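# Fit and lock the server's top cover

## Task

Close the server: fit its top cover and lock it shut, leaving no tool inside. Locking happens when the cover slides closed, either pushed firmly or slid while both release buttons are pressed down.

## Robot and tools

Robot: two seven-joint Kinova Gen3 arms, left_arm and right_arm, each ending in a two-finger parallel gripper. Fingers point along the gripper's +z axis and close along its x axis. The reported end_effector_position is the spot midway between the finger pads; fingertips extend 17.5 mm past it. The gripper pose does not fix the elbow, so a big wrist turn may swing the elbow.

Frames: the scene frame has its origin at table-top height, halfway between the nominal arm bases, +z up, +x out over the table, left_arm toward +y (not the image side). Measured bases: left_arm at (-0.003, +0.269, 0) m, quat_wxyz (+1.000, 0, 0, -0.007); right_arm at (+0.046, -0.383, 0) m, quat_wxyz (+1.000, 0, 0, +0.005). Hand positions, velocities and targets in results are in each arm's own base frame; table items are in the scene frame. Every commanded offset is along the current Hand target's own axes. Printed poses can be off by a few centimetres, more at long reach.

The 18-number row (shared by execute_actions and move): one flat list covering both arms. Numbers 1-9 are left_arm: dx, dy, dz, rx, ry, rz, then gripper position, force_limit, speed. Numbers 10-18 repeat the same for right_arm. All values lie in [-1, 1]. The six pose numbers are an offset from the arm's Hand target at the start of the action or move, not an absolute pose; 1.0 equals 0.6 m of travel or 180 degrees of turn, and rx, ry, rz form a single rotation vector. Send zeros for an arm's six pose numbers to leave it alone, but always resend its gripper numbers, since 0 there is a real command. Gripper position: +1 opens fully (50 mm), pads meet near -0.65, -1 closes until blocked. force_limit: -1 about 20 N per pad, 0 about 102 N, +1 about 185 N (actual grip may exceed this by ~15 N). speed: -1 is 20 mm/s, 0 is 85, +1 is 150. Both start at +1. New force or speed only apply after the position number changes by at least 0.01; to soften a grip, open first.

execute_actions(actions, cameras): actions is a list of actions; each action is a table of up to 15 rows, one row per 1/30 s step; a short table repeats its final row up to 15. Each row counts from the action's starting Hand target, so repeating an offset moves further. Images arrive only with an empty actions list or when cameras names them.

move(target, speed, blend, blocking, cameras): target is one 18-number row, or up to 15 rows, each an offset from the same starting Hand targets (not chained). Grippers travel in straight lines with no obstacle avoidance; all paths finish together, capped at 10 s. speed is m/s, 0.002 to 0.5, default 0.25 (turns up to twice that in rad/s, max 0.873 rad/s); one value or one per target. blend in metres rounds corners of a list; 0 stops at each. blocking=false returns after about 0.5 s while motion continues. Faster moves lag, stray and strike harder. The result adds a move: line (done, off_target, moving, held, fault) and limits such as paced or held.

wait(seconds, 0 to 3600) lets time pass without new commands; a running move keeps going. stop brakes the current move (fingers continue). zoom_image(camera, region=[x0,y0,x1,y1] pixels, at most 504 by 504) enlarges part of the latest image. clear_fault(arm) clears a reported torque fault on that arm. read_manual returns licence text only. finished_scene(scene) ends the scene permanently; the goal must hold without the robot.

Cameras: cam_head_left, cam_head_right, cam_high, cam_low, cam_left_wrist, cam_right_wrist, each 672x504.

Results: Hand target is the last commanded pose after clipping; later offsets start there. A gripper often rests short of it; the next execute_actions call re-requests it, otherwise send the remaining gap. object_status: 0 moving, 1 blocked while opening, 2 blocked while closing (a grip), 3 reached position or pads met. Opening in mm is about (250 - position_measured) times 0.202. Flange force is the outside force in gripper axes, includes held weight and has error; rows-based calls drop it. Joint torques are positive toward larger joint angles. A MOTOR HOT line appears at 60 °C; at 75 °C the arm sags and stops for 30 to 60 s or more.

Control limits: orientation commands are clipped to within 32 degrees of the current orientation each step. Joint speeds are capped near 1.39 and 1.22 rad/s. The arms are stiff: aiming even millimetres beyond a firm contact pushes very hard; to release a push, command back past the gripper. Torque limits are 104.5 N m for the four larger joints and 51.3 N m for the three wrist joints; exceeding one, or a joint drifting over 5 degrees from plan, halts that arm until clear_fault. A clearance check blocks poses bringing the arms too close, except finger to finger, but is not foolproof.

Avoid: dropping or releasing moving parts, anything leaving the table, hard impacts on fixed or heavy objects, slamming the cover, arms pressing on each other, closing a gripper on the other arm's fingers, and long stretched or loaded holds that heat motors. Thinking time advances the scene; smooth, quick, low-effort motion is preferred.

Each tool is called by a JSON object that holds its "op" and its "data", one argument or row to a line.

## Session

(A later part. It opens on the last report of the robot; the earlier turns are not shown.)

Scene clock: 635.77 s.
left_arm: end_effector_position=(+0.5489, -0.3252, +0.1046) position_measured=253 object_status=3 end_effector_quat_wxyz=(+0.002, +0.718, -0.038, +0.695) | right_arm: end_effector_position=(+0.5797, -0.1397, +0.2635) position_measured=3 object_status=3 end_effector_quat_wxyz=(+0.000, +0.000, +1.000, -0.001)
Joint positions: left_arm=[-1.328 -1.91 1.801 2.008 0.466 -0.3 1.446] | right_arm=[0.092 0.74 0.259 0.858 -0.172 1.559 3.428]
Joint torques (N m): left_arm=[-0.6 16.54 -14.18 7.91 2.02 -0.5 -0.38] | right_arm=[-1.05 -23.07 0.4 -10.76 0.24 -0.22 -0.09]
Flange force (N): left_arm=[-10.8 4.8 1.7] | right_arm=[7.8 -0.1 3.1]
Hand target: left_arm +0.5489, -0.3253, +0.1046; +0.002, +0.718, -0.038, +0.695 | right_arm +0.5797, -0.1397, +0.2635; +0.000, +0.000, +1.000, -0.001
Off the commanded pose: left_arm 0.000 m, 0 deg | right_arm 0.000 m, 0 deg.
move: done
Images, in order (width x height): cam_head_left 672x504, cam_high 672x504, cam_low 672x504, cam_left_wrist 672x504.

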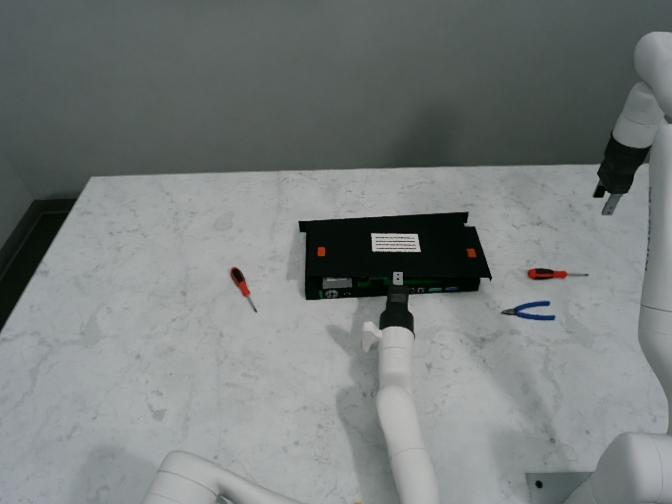

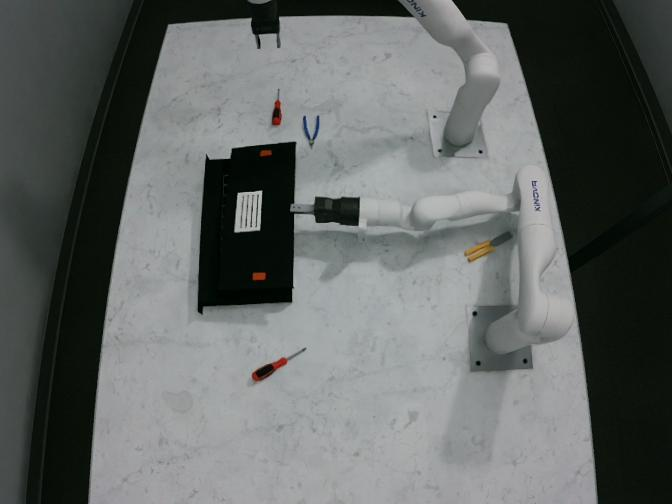

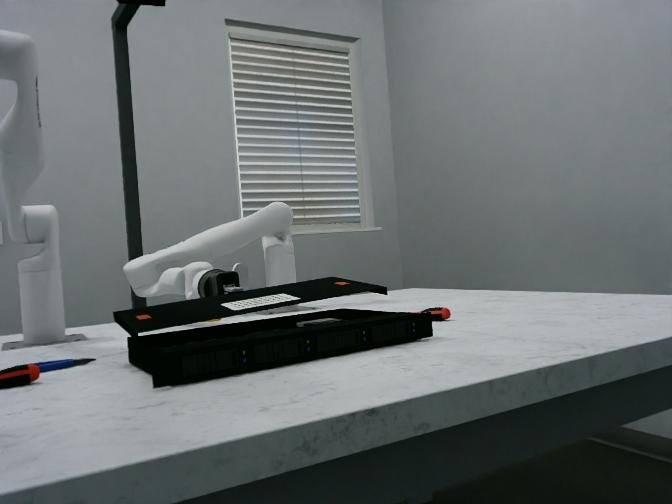

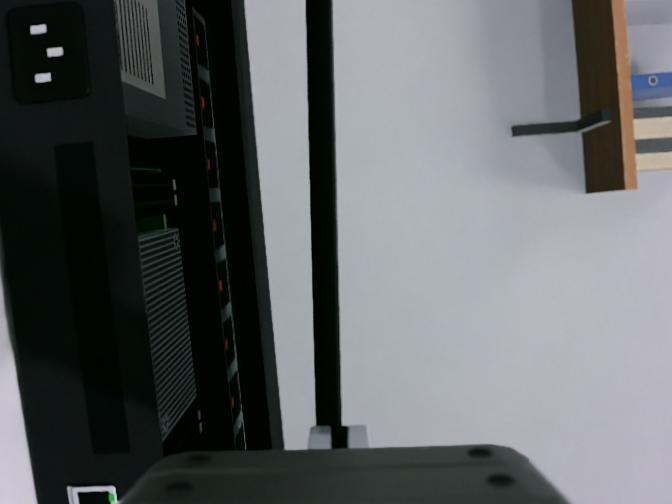

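{"op": "move", "data": {
  "target": [0,0,0,0.0133,0,-0.025,-0.98,0.8,-1,0,0,0,0,0,0,1,1,1],
  "speed": 0.08,
  "cameras": ["cam_high","cam_low","cam_head_left","cam_left_wrist"]
}}

{"op": "zoom_image", "data": {
  "camera": "cam_high",
  "region": [190, 130, 330, 320]
}}

{"op": "zoom_image", "data": {
  "camera": "cam_low",
  "region": [110, 270, 460, 400]
}}

{"op": "zoom_image", "data": {
  "camera": "cam_head_left",
  "region": [280, 190, 510, 310]
}}

Scene clock: 673.03 s.
left_arm: end_effector_position=(+0.5489, -0.3253, +0.1046) position_measured=253 object_status=3 end_effector_quat_wxyz=(+0.014, +0.719, +0.005, +0.695) | right_arm: end_effector_position=(+0.5797, -0.1397, +0.2635) position_measured=3 object_status=3 end_effector_quat_wxyz=(+0.000, +0.000, +1.000, -0.001)
Joint positions: left_arm=[-1.318 -1.906 1.789 1.973 0.512 -0.214 1.47] | right_arm=[0.092 0.74 0.259 0.858 -0.172 1.559 3.428]
Joint torques (N m): left_arm=[-0.39 16.72 -14.4 7.7 1.43 -0.79 -0.4] | right_arm=[-1.03 -23.04 0.43 -10.76 0.23 -0.21 -0.1]
Flange force (N): left_arm=[-11.4 4.0 1.7] | right_arm=[8.0 0.0 3.2]
Hand target: left_arm +0.5489, -0.3253, +0.1046; +0.014, +0.719, +0.005, +0.695 | right_arm +0.5797, -0.1397, +0.2635; +0.000, +0.000, +1.000, -0.001
Off the commanded pose: left_arm 0.000 m, 0 deg | right_arm 0.000 m, 0 deg.
move: done
Images, in order (width x height): cam_head_left 672x504, cam_high 672x504, cam_low 672x504, cam_left_wrist 672x504.

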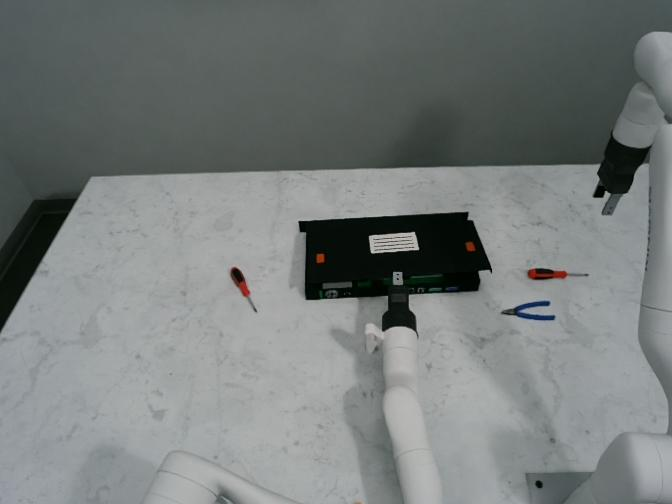

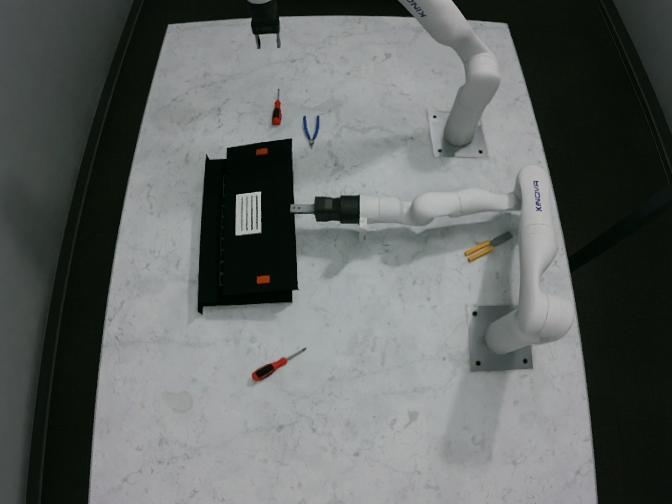

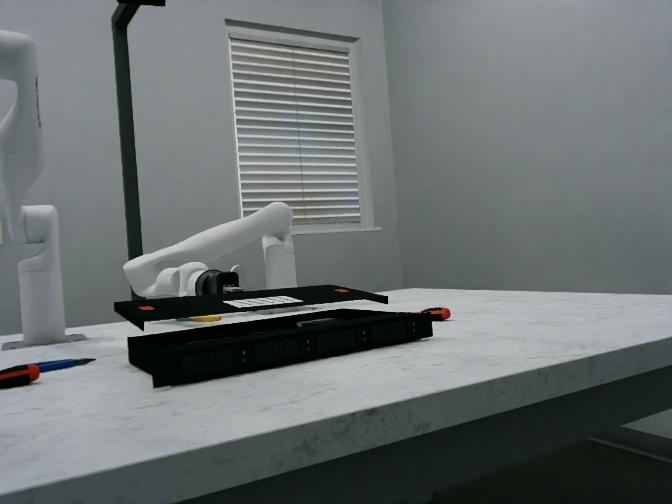

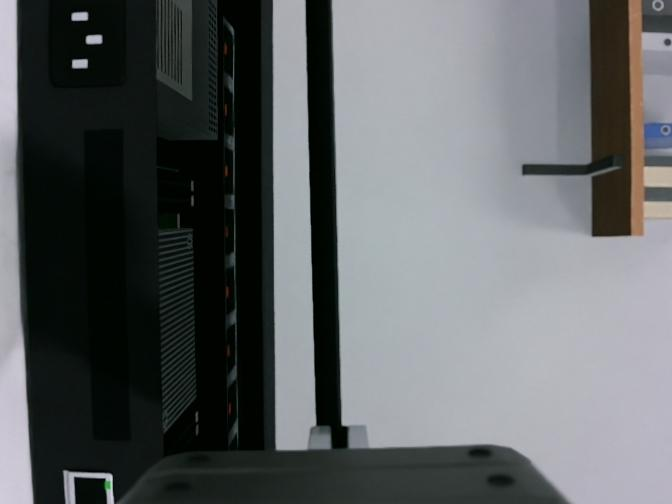

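Scaled by 2.653.

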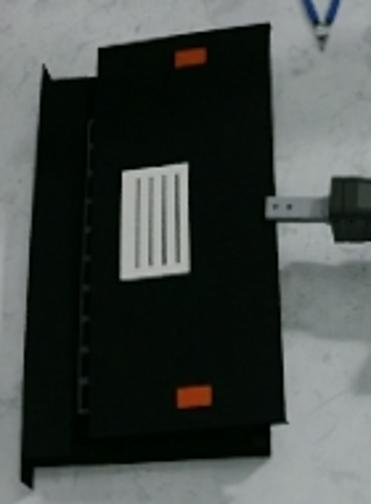

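Scaled by 1.440.

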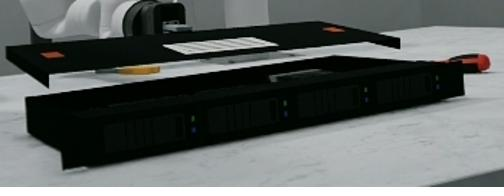

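Scaled by 2.191.

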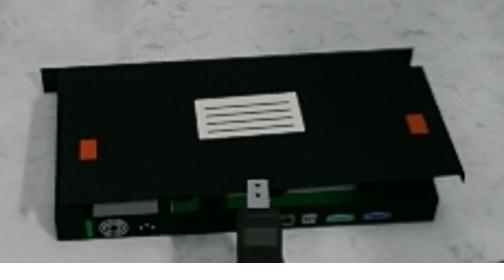

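{"op": "move", "data": {
  "target": [-0.05,-0.0063,0.0017,-0.0067,0,0,-0.98,0.8,-1,0,0,0,0,0,0,1,1,1],
  "speed": 0.08,
  "cameras": ["cam_high","cam_low","cam_head_left","cam_head_right"]
}}

{"op": "zoom_image", "data": {
  "camera": "cam_high",
  "region": [190, 130, 330, 320]
}}

{"op": "zoom_image", "data": {
  "camera": "cam_low",
  "region": [110, 270, 460, 400]
}}

{"op": "zoom_image", "data": {
  "camera": "cam_head_left",
  "region": [280, 190, 510, 310]
}}

Scene clock: 703.23 s.
left_arm: end_effector_position=(+0.5489, -0.3223, +0.0745) position_measured=253 object_status=3 end_effector_quat_wxyz=(+0.022, +0.718, -0.002, +0.695) | right_arm: end_effector_position=(+0.5797, -0.1397, +0.2635) position_measured=3 object_status=3 end_effector_quat_wxyz=(+0.000, +0.000, +1.000, -0.001)
Joint positions: left_arm=[-1.307 -1.991 1.814 1.953 0.564 -0.218 1.505] | right_arm=[0.092 0.74 0.259 0.858 -0.172 1.559 3.428]
Joint torques (N m): left_arm=[-0.65 16.42 -11.47 7.36 1.85 -0.58 0.53] | right_arm=[-1.11 -23.03 0.36 -10.77 0.26 -0.19 -0.17]
Flange force (N): left_arm=[-8.4 4.0 0.6] | right_arm=[8.1 -0.2 3.2]
Hand target: left_arm +0.5489, -0.3223, +0.0745; +0.022, +0.718, -0.002, +0.695 | right_arm +0.5797, -0.1397, +0.2635; +0.000, +0.000, +1.000, -0.001
Off the commanded pose: left_arm 0.000 m, 0 deg | right_arm 0.000 m, 0 deg.
move: done
Images, in order (width x height): cam_head_left 672x504, cam_head_right 672x504, cam_high 672x504, cam_low 672x504.

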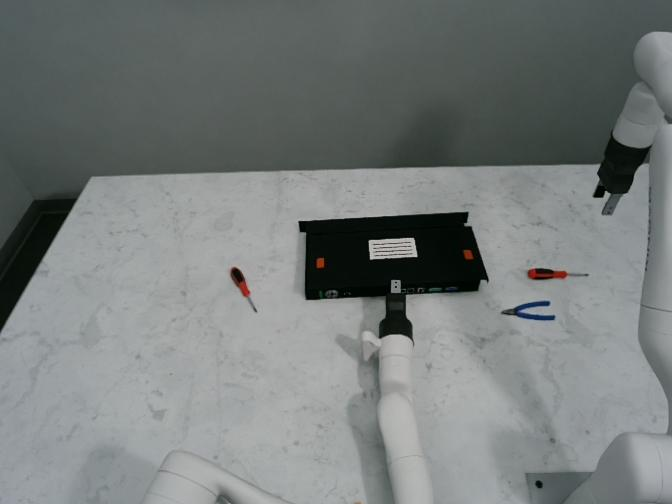

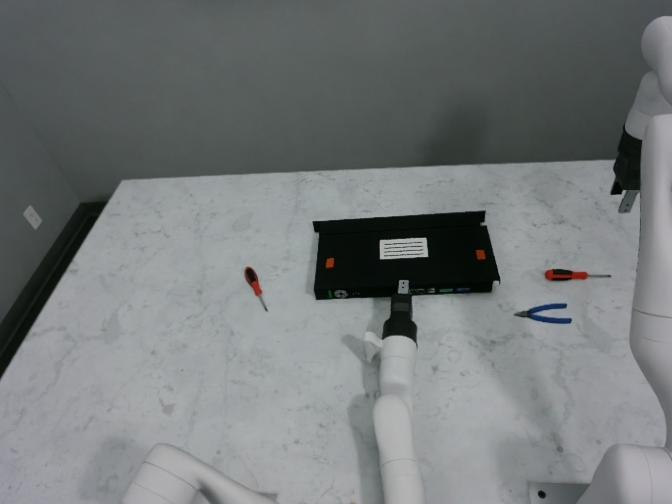

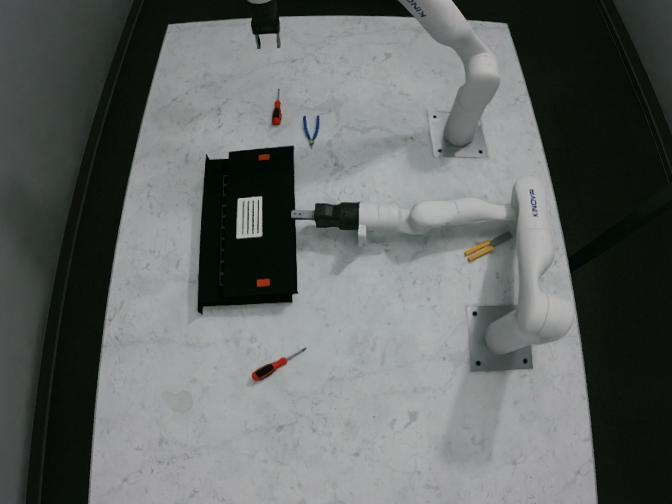

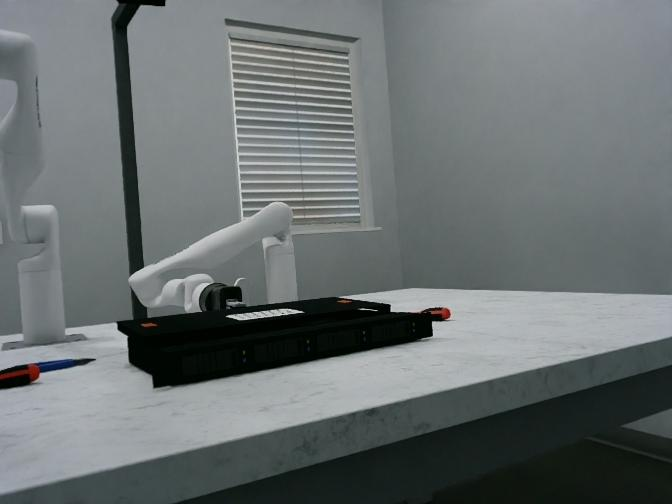

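Scaled by 2.653.

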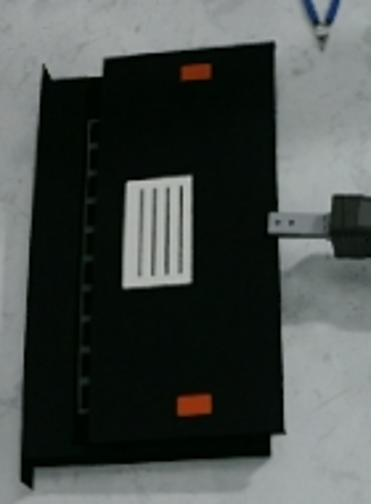

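Scaled by 1.440.

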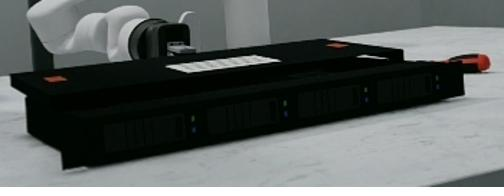

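Scaled by 2.191.

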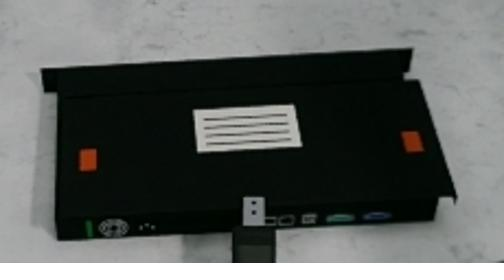

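{"op": "move", "data": {
  "target": [
    [0.008,0,0,0,0,0,-0.98,0.8,-1,0,0,0,0,0,0,1,1,1],
    [0.008,-0.0092,0,0,0,0,-0.98,0.8,-1,0,0,0,0,0,0,1,1,1],
    [-0.015,-0.0092,0.0005,0,0,0,-0.98,0.8,-1,0,0,0,0,0,0,1,1,1]
  ],
  "speed": [0.05,0.05,0.03],
  "cameras": ["cam_high","cam_low","cam_head_left","cam_head_right"]
}}

{"op": "zoom_image", "data": {
  "camera": "cam_low",
  "region": [110, 270, 460, 400]
}}

{"op": "zoom_image", "data": {
  "camera": "cam_head_left",
  "region": [280, 190, 510, 310]
}}

Scene clock: 720.87 s.
left_arm: end_effector_position=(+0.5491, -0.3170, +0.0653) position_measured=253 object_status=3 end_effector_quat_wxyz=(+0.022, +0.718, -0.002, +0.695) | right_arm: end_effector_position=(+0.5797, -0.1397, +0.2635) position_measured=3 object_status=3 end_effector_quat_wxyz=(+0.000, +0.000, +1.000, -0.001)
Joint positions: left_arm=[-1.305 -2.017 1.824 1.951 0.581 -0.219 1.515] | right_arm=[0.092 0.74 0.259 0.858 -0.172 1.559 3.428]
Joint torques (N m): left_arm=[-1.48 16.27 -9.79 7.62 2.06 0.23 0.96] | right_arm=[-1.1 -22.98 0.38 -10.75 0.23 -0.2 -0.14]
Flange force (N): left_arm=[-6.9 4.3 0.3] | right_arm=[8.1 -0.2 3.1]
Hand target: left_arm +0.5491, -0.3170, +0.0653; +0.022, +0.718, -0.002, +0.695 | right_arm +0.5797, -0.1397, +0.2635; +0.000, +0.000, +1.000, -0.001
Off the commanded pose: left_arm 0.000 m, 0 deg | right_arm 0.000 m, 0 deg.
move: done
Images, in order (width x height): cam_head_left 672x504, cam_head_right 672x504, cam_high 672x504, cam_low 672x504.

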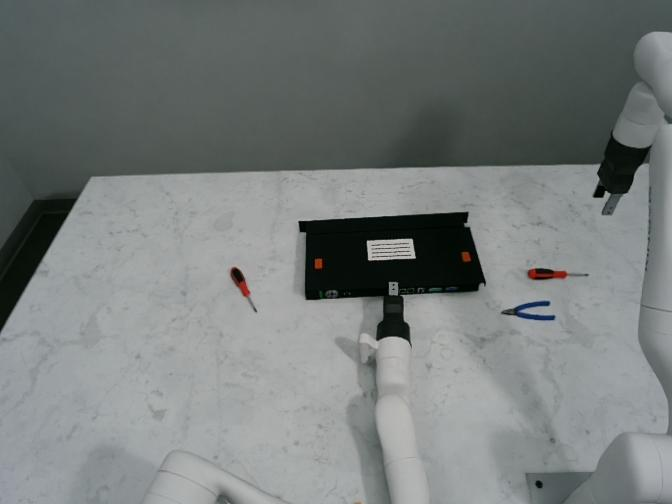

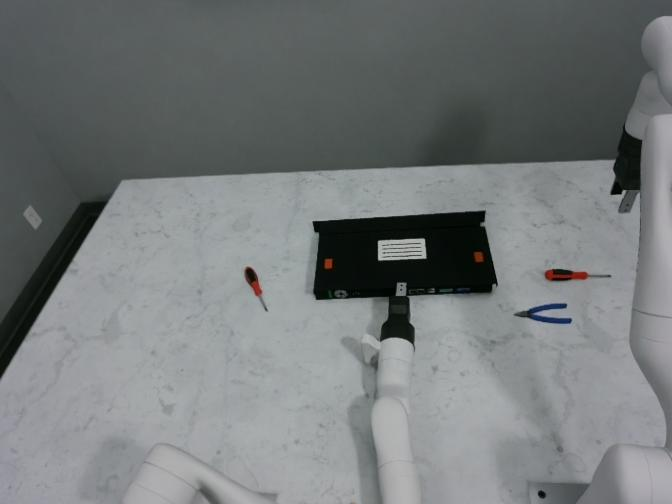

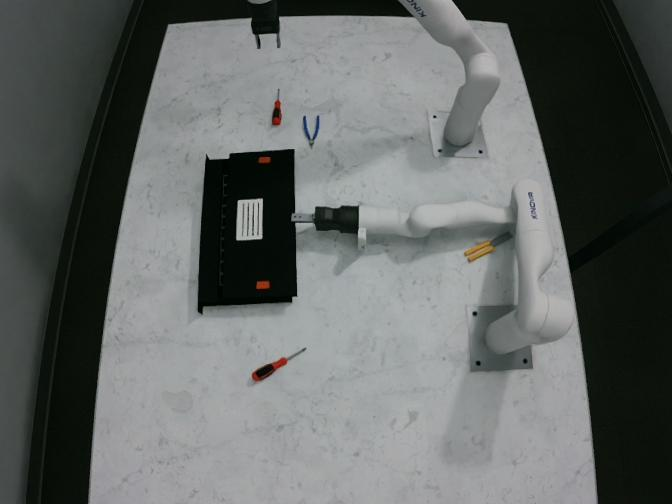

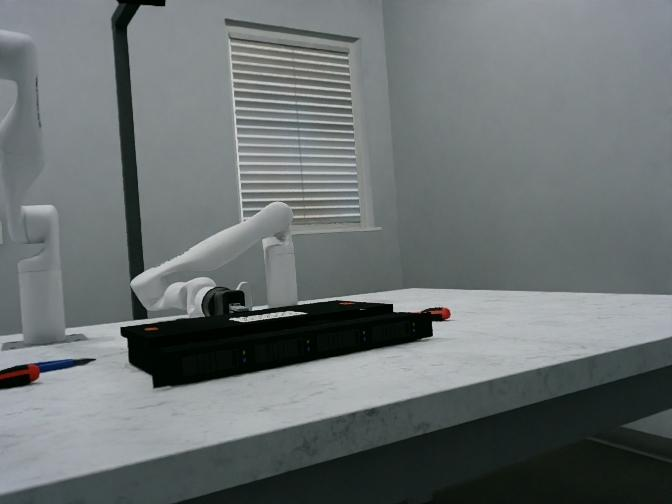

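Scaled by 1.440.

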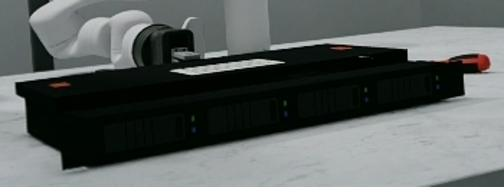

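Scaled by 2.191.

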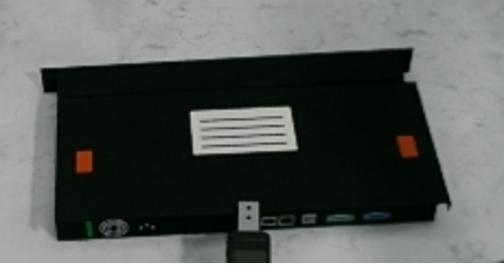

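{"op": "move", "data": {
  "target": [0,0,0,0,0,0,-0.98,0.8,-1,0.033,0.317,0,0,0,0,1,1,1],
  "cameras": ["cam_right_wrist"]
}}

{"op": "zoom_image", "data": {
  "camera": "cam_right_wrist",
  "region": [150, 280, 500, 450]
}}

Scene clock: 740.97 s.
left_arm: end_effector_position=(+0.5491, -0.3170, +0.0653) position_measured=253 object_status=3 end_effector_quat_wxyz=(+0.022, +0.718, -0.002, +0.695) | right_arm: end_effector_position=(+0.5600, +0.0505, +0.2632) position_measured=3 object_status=3 end_effector_quat_wxyz=(+0.000, +0.000, +1.000, -0.001)
Joint positions: left_arm=[-1.305 -2.017 1.824 1.951 0.581 -0.219 1.515] | right_arm=[-0.252 0.64 0.244 1.042 -0.143 1.474 3.1]
Joint torques (N m): left_arm=[-1.29 15.94 -9.86 7.72 2.1 0.06 1] | right_arm=[-0.81 -21.3 0.31 -10.79 0.23 -0.16 -0.13]
Flange force (N): left_arm=[-6.2 4.8 0.9] | right_arm=[6.7 -2.3 2.9]
Hand target: left_arm +0.5491, -0.3170, +0.0653; +0.022, +0.718, -0.002, +0.695 | right_arm +0.5600, +0.0505, +0.2631; +0.000, +0.000, +1.000, -0.001
Off the commanded pose: left_arm 0.000 m, 0 deg | right_arm 0.000 m, 0 deg.
move: done

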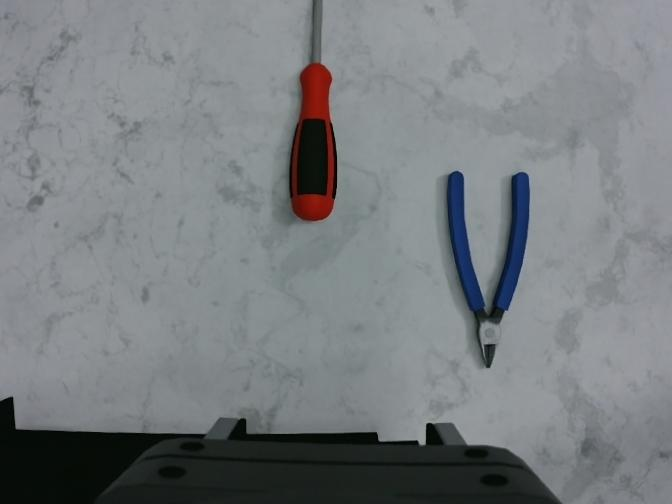

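Scaled by 1.440.

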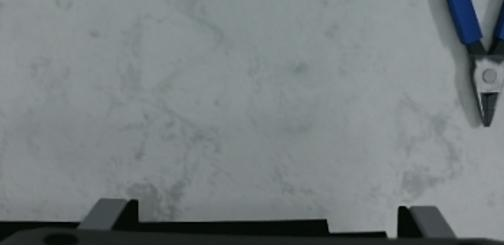

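{"op": "move", "data": {
  "target": [0,0,0,0,0,0,-0.98,0.8,-1,0,0.17,0.03,0,0,0,1,1,1],
  "cameras": ["cam_right_wrist"]
}}

{"op": "zoom_image", "data": {
  "camera": "cam_right_wrist",
  "region": [240, 180, 460, 340]
}}

Scene clock: 752.10 s.
left_arm: end_effector_position=(+0.5491, -0.3170, +0.0653) position_measured=253 object_status=3 end_effector_quat_wxyz=(+0.022, +0.718, -0.002, +0.695) | right_arm: end_effector_position=(+0.5600, +0.1525, +0.2449) position_measured=3 object_status=3 end_effector_quat_wxyz=(+0.000, +0.000, +1.000, -0.001)
Joint positions: left_arm=[-1.305 -2.017 1.824 1.951 0.581 -0.219 1.515] | right_arm=[-0.413 0.696 0.23 0.997 -0.145 1.463 2.921]
Joint torques (N m): left_arm=[-1.26 16.03 -9.88 7.63 2.09 0.1 0.93] | right_arm=[-1.15 -22.23 0.27 -10.57 0.24 -0.15 -0.15]
Flange force (N): left_arm=[-6.3 4.4 0.8] | right_arm=[5.3 -3.8 2.2]
Hand target: left_arm +0.5491, -0.3170, +0.0653; +0.022, +0.718, -0.002, +0.695 | right_arm +0.5601, +0.1525, +0.2449; +0.000, +0.000, +1.000, -0.001
Off the commanded pose: left_arm 0.000 m, 0 deg | right_arm 0.000 m, 0 deg.
move: done

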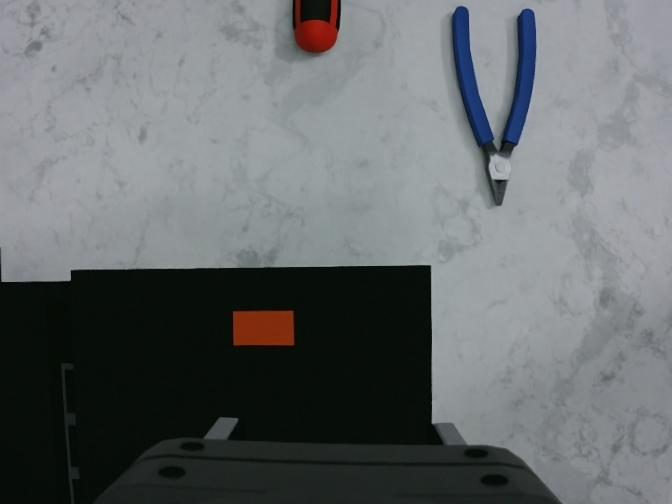

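Scaled by 2.291.

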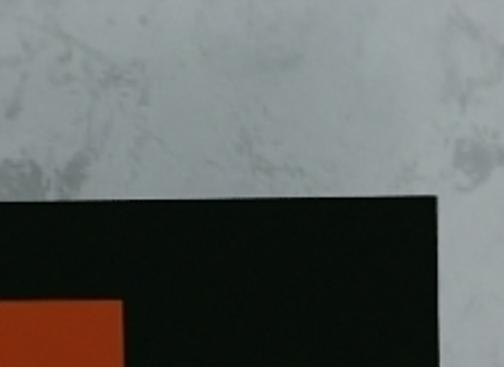

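{"op": "move", "data": {
  "target": [
    [0.0083,0,0,0,0,0,-0.98,0.8,-1,0,0,0,0,0,0,1,1,1],
    [0.0083,-0.0092,0.0083,0.0022,0,0,-0.98,0.8,-1,0,0,0,0,0,0,1,1,1],
    [-0.0167,-0.0092,0.0086,0.0022,0,0,-0.98,0.8,-1,0,0,0,0,0,0,1,1,1]
  ],
  "speed": [0.05,0.05,0.03],
  "cameras": ["cam_right_wrist","cam_low","cam_head_left"]
}}

{"op": "zoom_image", "data": {
  "camera": "cam_low",
  "region": [110, 270, 460, 400]
}}

{"op": "zoom_image", "data": {
  "camera": "cam_right_wrist",
  "region": [0, 230, 120, 330]
}}

{"op": "zoom_image", "data": {
  "camera": "cam_head_left",
  "region": [280, 190, 510, 310]
}}

Scene clock: 789.93 s.
left_arm: end_effector_position=(+0.5541, -0.3119, +0.0550) position_measured=254 object_status=3 end_effector_quat_wxyz=(+0.019, +0.719, +0.000, +0.695) | right_arm: end_effector_position=(+0.5601, +0.1525, +0.2449) position_measured=3 object_status=3 end_effector_quat_wxyz=(+0.000, +0.000, +1.000, -0.001)
Joint positions: left_arm=[-1.313 -2.047 1.824 1.931 0.6 -0.205 1.524] | right_arm=[-0.413 0.696 0.23 0.997 -0.145 1.463 2.921]
Joint torques (N m): left_arm=[-2.06 14.92 -8.24 9.09 1.39 0.8 0.49] | right_arm=[-1.05 -22.18 0.28 -10.77 0.25 -0.14 -0.14]
Flange force (N): left_arm=[-6.5 7.5 2.6] | right_arm=[6.6 -3.9 2.8]
Hand target: left_arm +0.5541, -0.3120, +0.0550; +0.019, +0.718, +0.000, +0.695 | right_arm +0.5601, +0.1525, +0.2449; +0.000, +0.000, +1.000, -0.001
Off the commanded pose: left_arm 0.000 m, 0 deg | right_arm 0.000 m, 0 deg.
move: done
Images, in order (width x height): cam_head_left 672x504, cam_low 672x504, cam_right_wrist 672x504.

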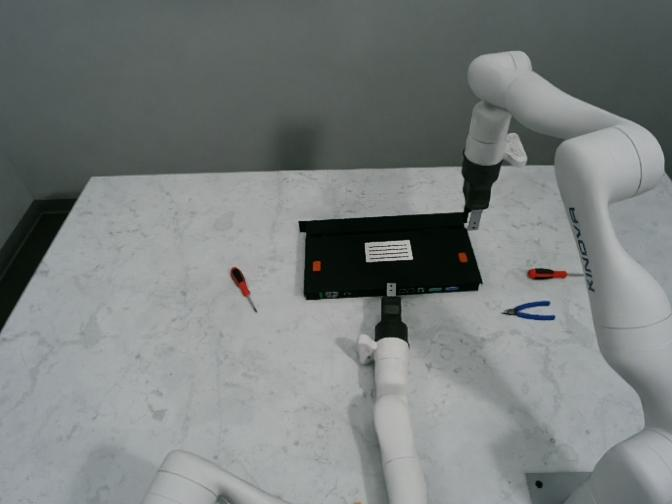

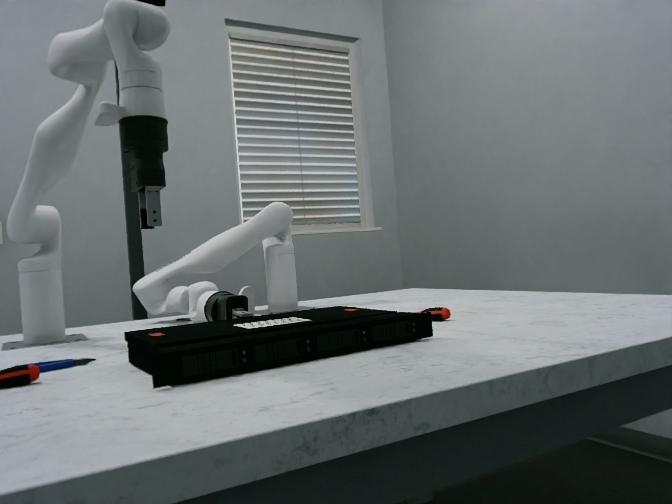

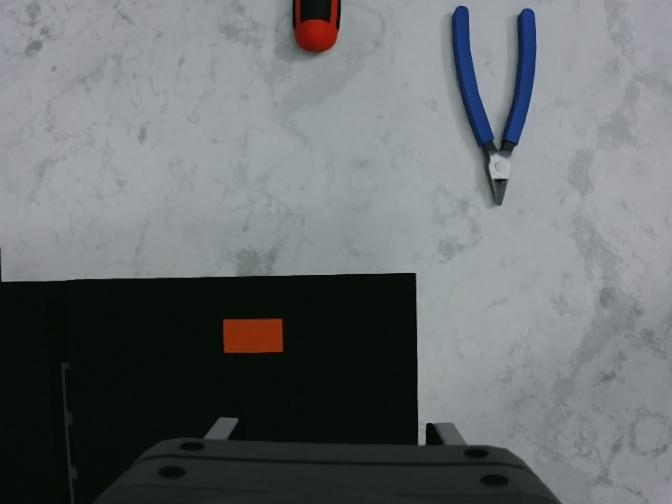

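Scaled by 1.440.

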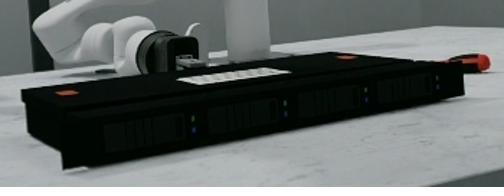

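Scaled by 4.200.

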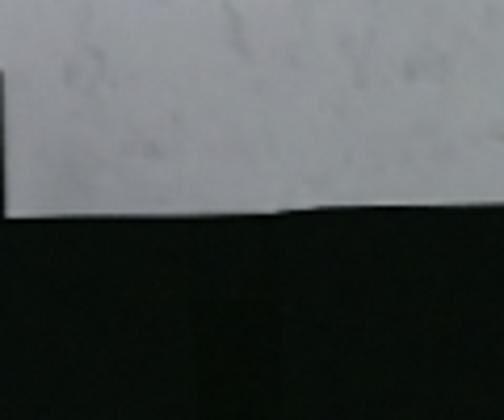

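Scaled by 2.191.

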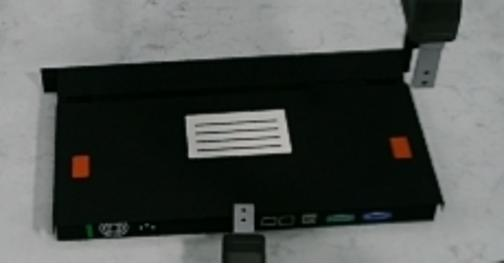

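{"op": "move", "data": {
  "target": [-0.0067,0,0,0,0,0,-0.98,0.8,-1,0,0,0,0,0,0,1,1,1],
  "speed": 0.02
}}

{"op": "move", "data": {
  "target": [-0.005,0,0,0,0,0,-0.98,0.8,-1,0,0,0,0,0,0,1,1,1],
  "speed": 0.02,
  "cameras": ["cam_right_wrist","cam_low","cam_head_left"]
}}

{"op": "zoom_image", "data": {
  "camera": "cam_low",
  "region": [110, 290, 460, 400]
}}

{"op": "zoom_image", "data": {
  "camera": "cam_head_left",
  "region": [280, 190, 510, 310]
}}

Scene clock: 806.20 s.
left_arm: end_effector_position=(+0.5540, -0.3121, +0.0510) position_measured=254 object_status=3 end_effector_quat_wxyz=(+0.019, +0.718, +0.000, +0.695) | right_arm: end_effector_position=(+0.5601, +0.1525, +0.2449) position_measured=3 object_status=3 end_effector_quat_wxyz=(+0.000, +0.000, +1.000, -0.001)
Joint positions: left_arm=[-1.309 -2.059 1.824 1.924 0.608 -0.196 1.527] | right_arm=[-0.413 0.696 0.23 0.997 -0.145 1.463 2.921]
Joint torques (N m): left_arm=[-1.91 14.85 -7.86 8.64 1.75 1.02 0.72] | right_arm=[-1.04 -22.2 0.26 -10.66 0.26 -0.17 -0.16]
Flange force (N): left_arm=[-4.1 6.0 2.6] | right_arm=[6.0 -3.8 2.4]
Hand target: left_arm +0.5540, -0.3121, +0.0510; +0.019, +0.718, +0.000, +0.695 | right_arm +0.5601, +0.1525, +0.2449; +0.000, +0.000, +1.000, -0.001
Off the commanded pose: left_arm 0.000 m, 0 deg | right_arm 0.000 m, 0 deg.
move: done

Scene clock: 806.70 s.
left_arm: end_effector_position=(+0.5539, -0.3122, +0.0481) position_measured=254 object_status=3 end_effector_quat_wxyz=(+0.019, +0.718, +0.000, +0.695) | right_arm: end_effector_position=(+0.5601, +0.1525, +0.2449) position_measured=3 object_status=3 end_effector_quat_wxyz=(+0.000, +0.000, +1.000, -0.001)
Joint positions: left_arm=[-1.307 -2.068 1.824 1.919 0.614 -0.189 1.53] | right_arm=[-0.413 0.696 0.23 0.997 -0.145 1.463 2.921]
Joint torques (N m): left_arm=[-2.58 10.73 5.13 -0.75 0.18 1.11 1.01] | right_arm=[-1.07 -22.21 0.28 -10.75 0.27 -0.21 -0.11]
Flange force (N): left_arm=[21.8 5.8 -3.0] | right_arm=[6.2 -3.8 2.5]
Hand target: left_arm +0.5539, -0.3122, +0.0480; +0.019, +0.718, +0.000, +0.695 | right_arm +0.5601, +0.1525, +0.2449; +0.000, +0.000, +1.000, -0.001
Off the commanded pose: left_arm 0.000 m, 0 deg | right_arm 0.000 m, 0 deg.
move: done
Images, in order (width x height): cam_head_left 672x504, cam_low 672x504, cam_right_wrist 672x504.

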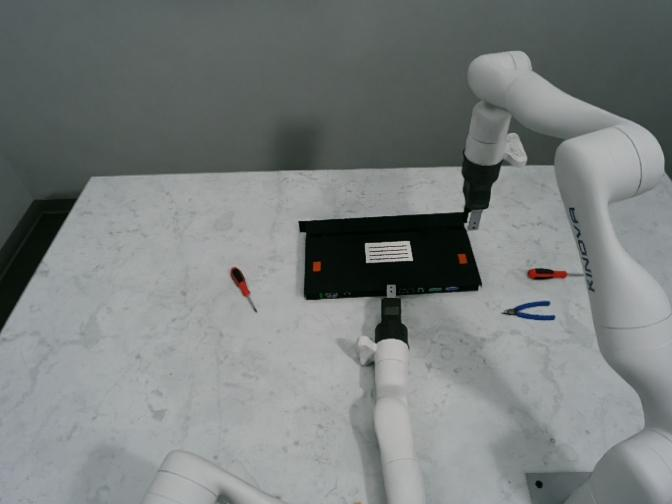

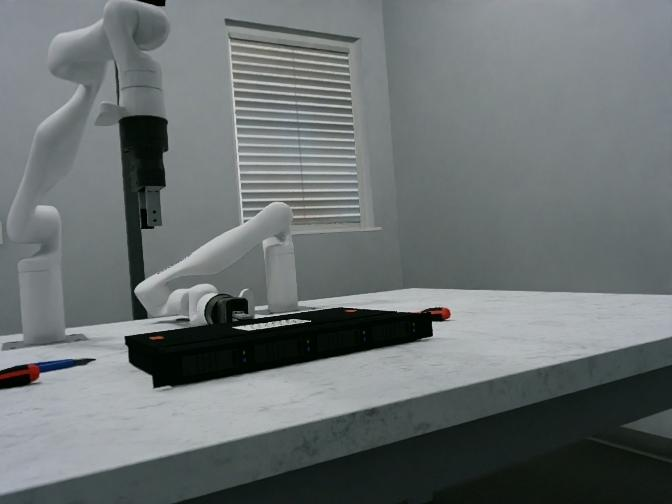

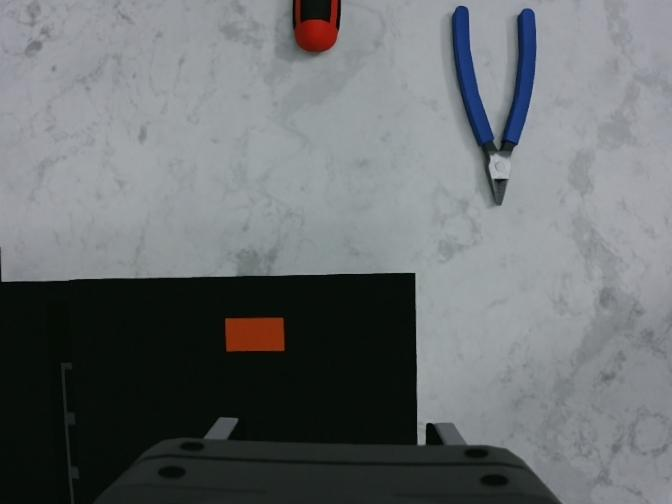

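Scaled by 1.440.

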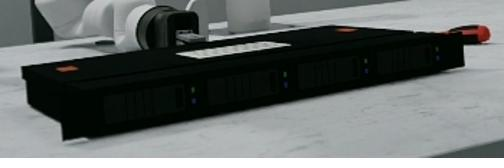

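Scaled by 2.191.

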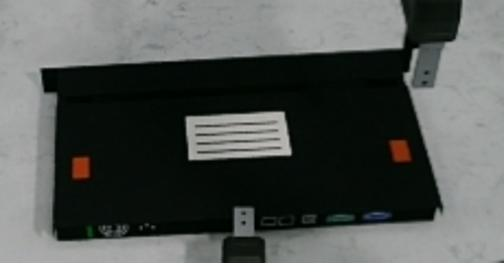

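{"op": "move", "data": {
  "target": [0.0005,0,0.0083,0,0,0,-0.98,0.8,-1,0,0,0,0,0,0,1,1,1],
  "speed": 0.02
}}

{"op": "move", "data": {
  "target": [0,0,0.0083,0,0,0,-0.98,0.8,-1,0,0,0,0,0,0,1,1,1],
  "speed": 0.02,
  "cameras": ["cam_right_wrist","cam_low","cam_head_left","cam_left_wrist"]
}}

{"op": "zoom_image", "data": {
  "camera": "cam_low",
  "region": [110, 290, 460, 400]
}}

{"op": "zoom_image", "data": {
  "camera": "cam_head_left",
  "region": [280, 190, 510, 310]
}}

Scene clock: 817.90 s.
left_arm: end_effector_position=(+0.5587, -0.3123, +0.0481) position_measured=254 object_status=3 end_effector_quat_wxyz=(+0.019, +0.719, +0.000, +0.695) | right_arm: end_effector_position=(+0.5601, +0.1525, +0.2449) position_measured=3 object_status=3 end_effector_quat_wxyz=(+0.000, +0.000, +1.000, -0.001)
Joint positions: left_arm=[-1.321 -2.067 1.819 1.91 0.611 -0.193 1.529] | right_arm=[-0.413 0.696 0.23 0.997 -0.145 1.463 2.921]
Joint torques (N m): left_arm=[-15.51 8.57 0.87 -10.19 -0.1 -2.69 1.08] | right_arm=[-0.99 -22.22 0.29 -10.75 0.25 -0.16 -0.15]
Flange force (N): left_arm=[24.5 -1.8 -65.8] | right_arm=[6.4 -3.8 2.7]
Hand target: left_arm +0.5589, -0.3123, +0.0481; +0.019, +0.718, +0.000, +0.695 | right_arm +0.5601, +0.1525, +0.2449; +0.000, +0.000, +1.000, -0.001
Off the commanded pose: left_arm 0.000 m, 0 deg | right_arm 0.000 m, 0 deg.
move: done

Scene clock: 818.43 s.
left_arm: end_effector_position=(+0.5638, -0.3125, +0.0480) position_measured=254 object_status=3 end_effector_quat_wxyz=(+0.019, +0.718, +0.000, +0.695) | right_arm: end_effector_position=(+0.5601, +0.1525, +0.2449) position_measured=3 object_status=3 end_effector_quat_wxyz=(+0.000, +0.000, +1.000, -0.001)
Joint positions: left_arm=[-1.335 -2.067 1.813 1.9 0.61 -0.196 1.528] | right_arm=[-0.413 0.696 0.23 0.997 -0.145 1.463 2.921]
Joint torques (N m): left_arm=[-21.78 6.63 1.85 -11.51 -0.22 -2.44 1.1] | right_arm=[-0.99 -22.24 0.28 -10.72 0.24 -0.2 -0.12]
Flange force (N): left_arm=[27.9 0.0 -85.0] | right_arm=[6.1 -3.7 2.5]
Hand target: left_arm +0.5638, -0.3124, +0.0480; +0.019, +0.718, +0.000, +0.695 | right_arm +0.5601, +0.1525, +0.2449; +0.000, +0.000, +1.000, -0.001
Off the commanded pose: left_arm 0.000 m, 0 deg | right_arm 0.000 m, 0 deg.
move: done
Images, in order (width x height): cam_head_left 672x504, cam_low 672x504, cam_left_wrist 672x504, cam_right_wrist 672x504.

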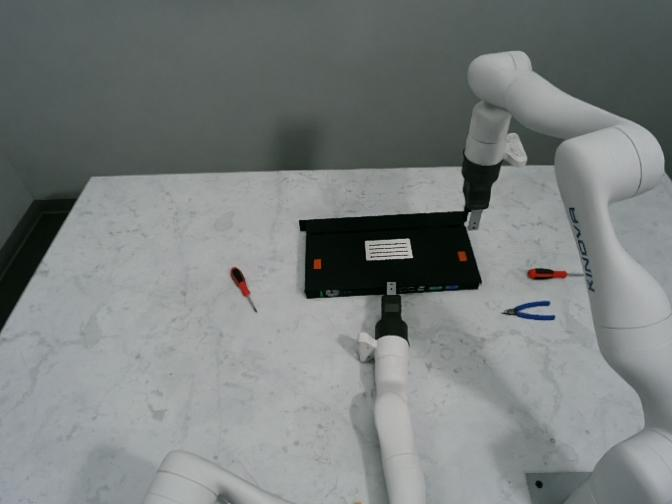

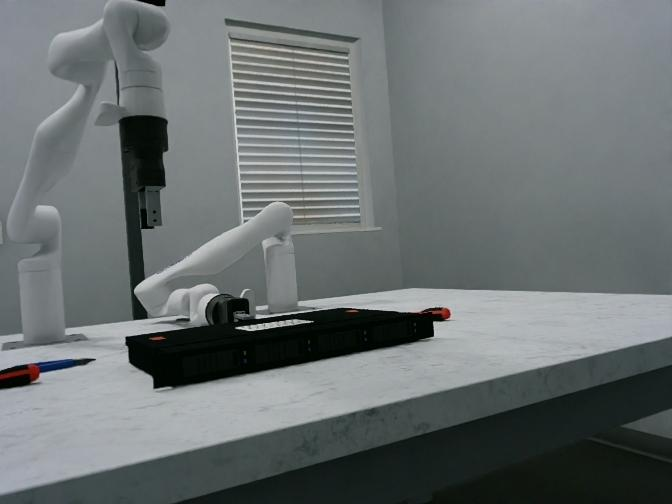

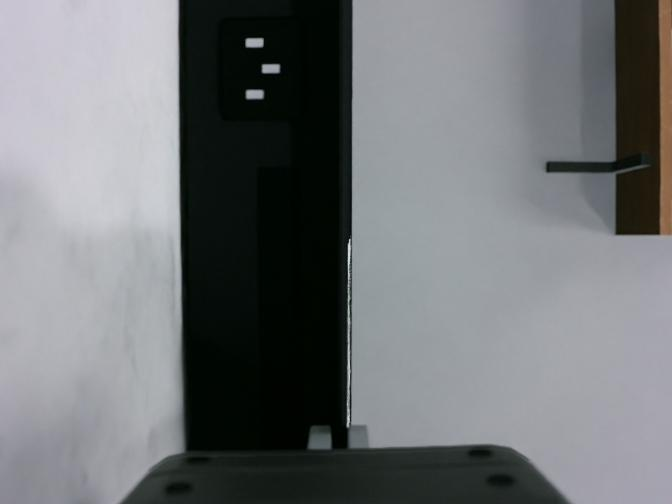

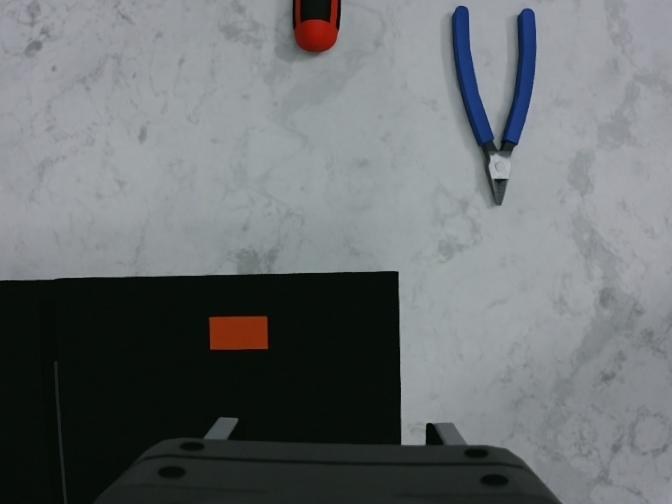

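Scaled by 1.440.

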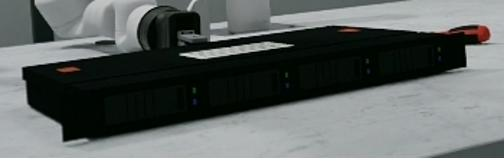

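Scaled by 2.191.

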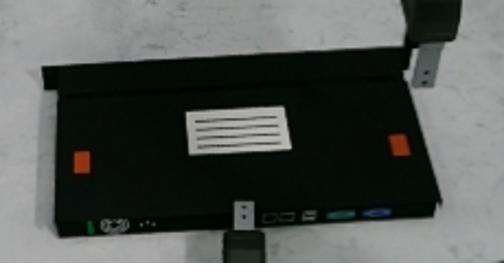

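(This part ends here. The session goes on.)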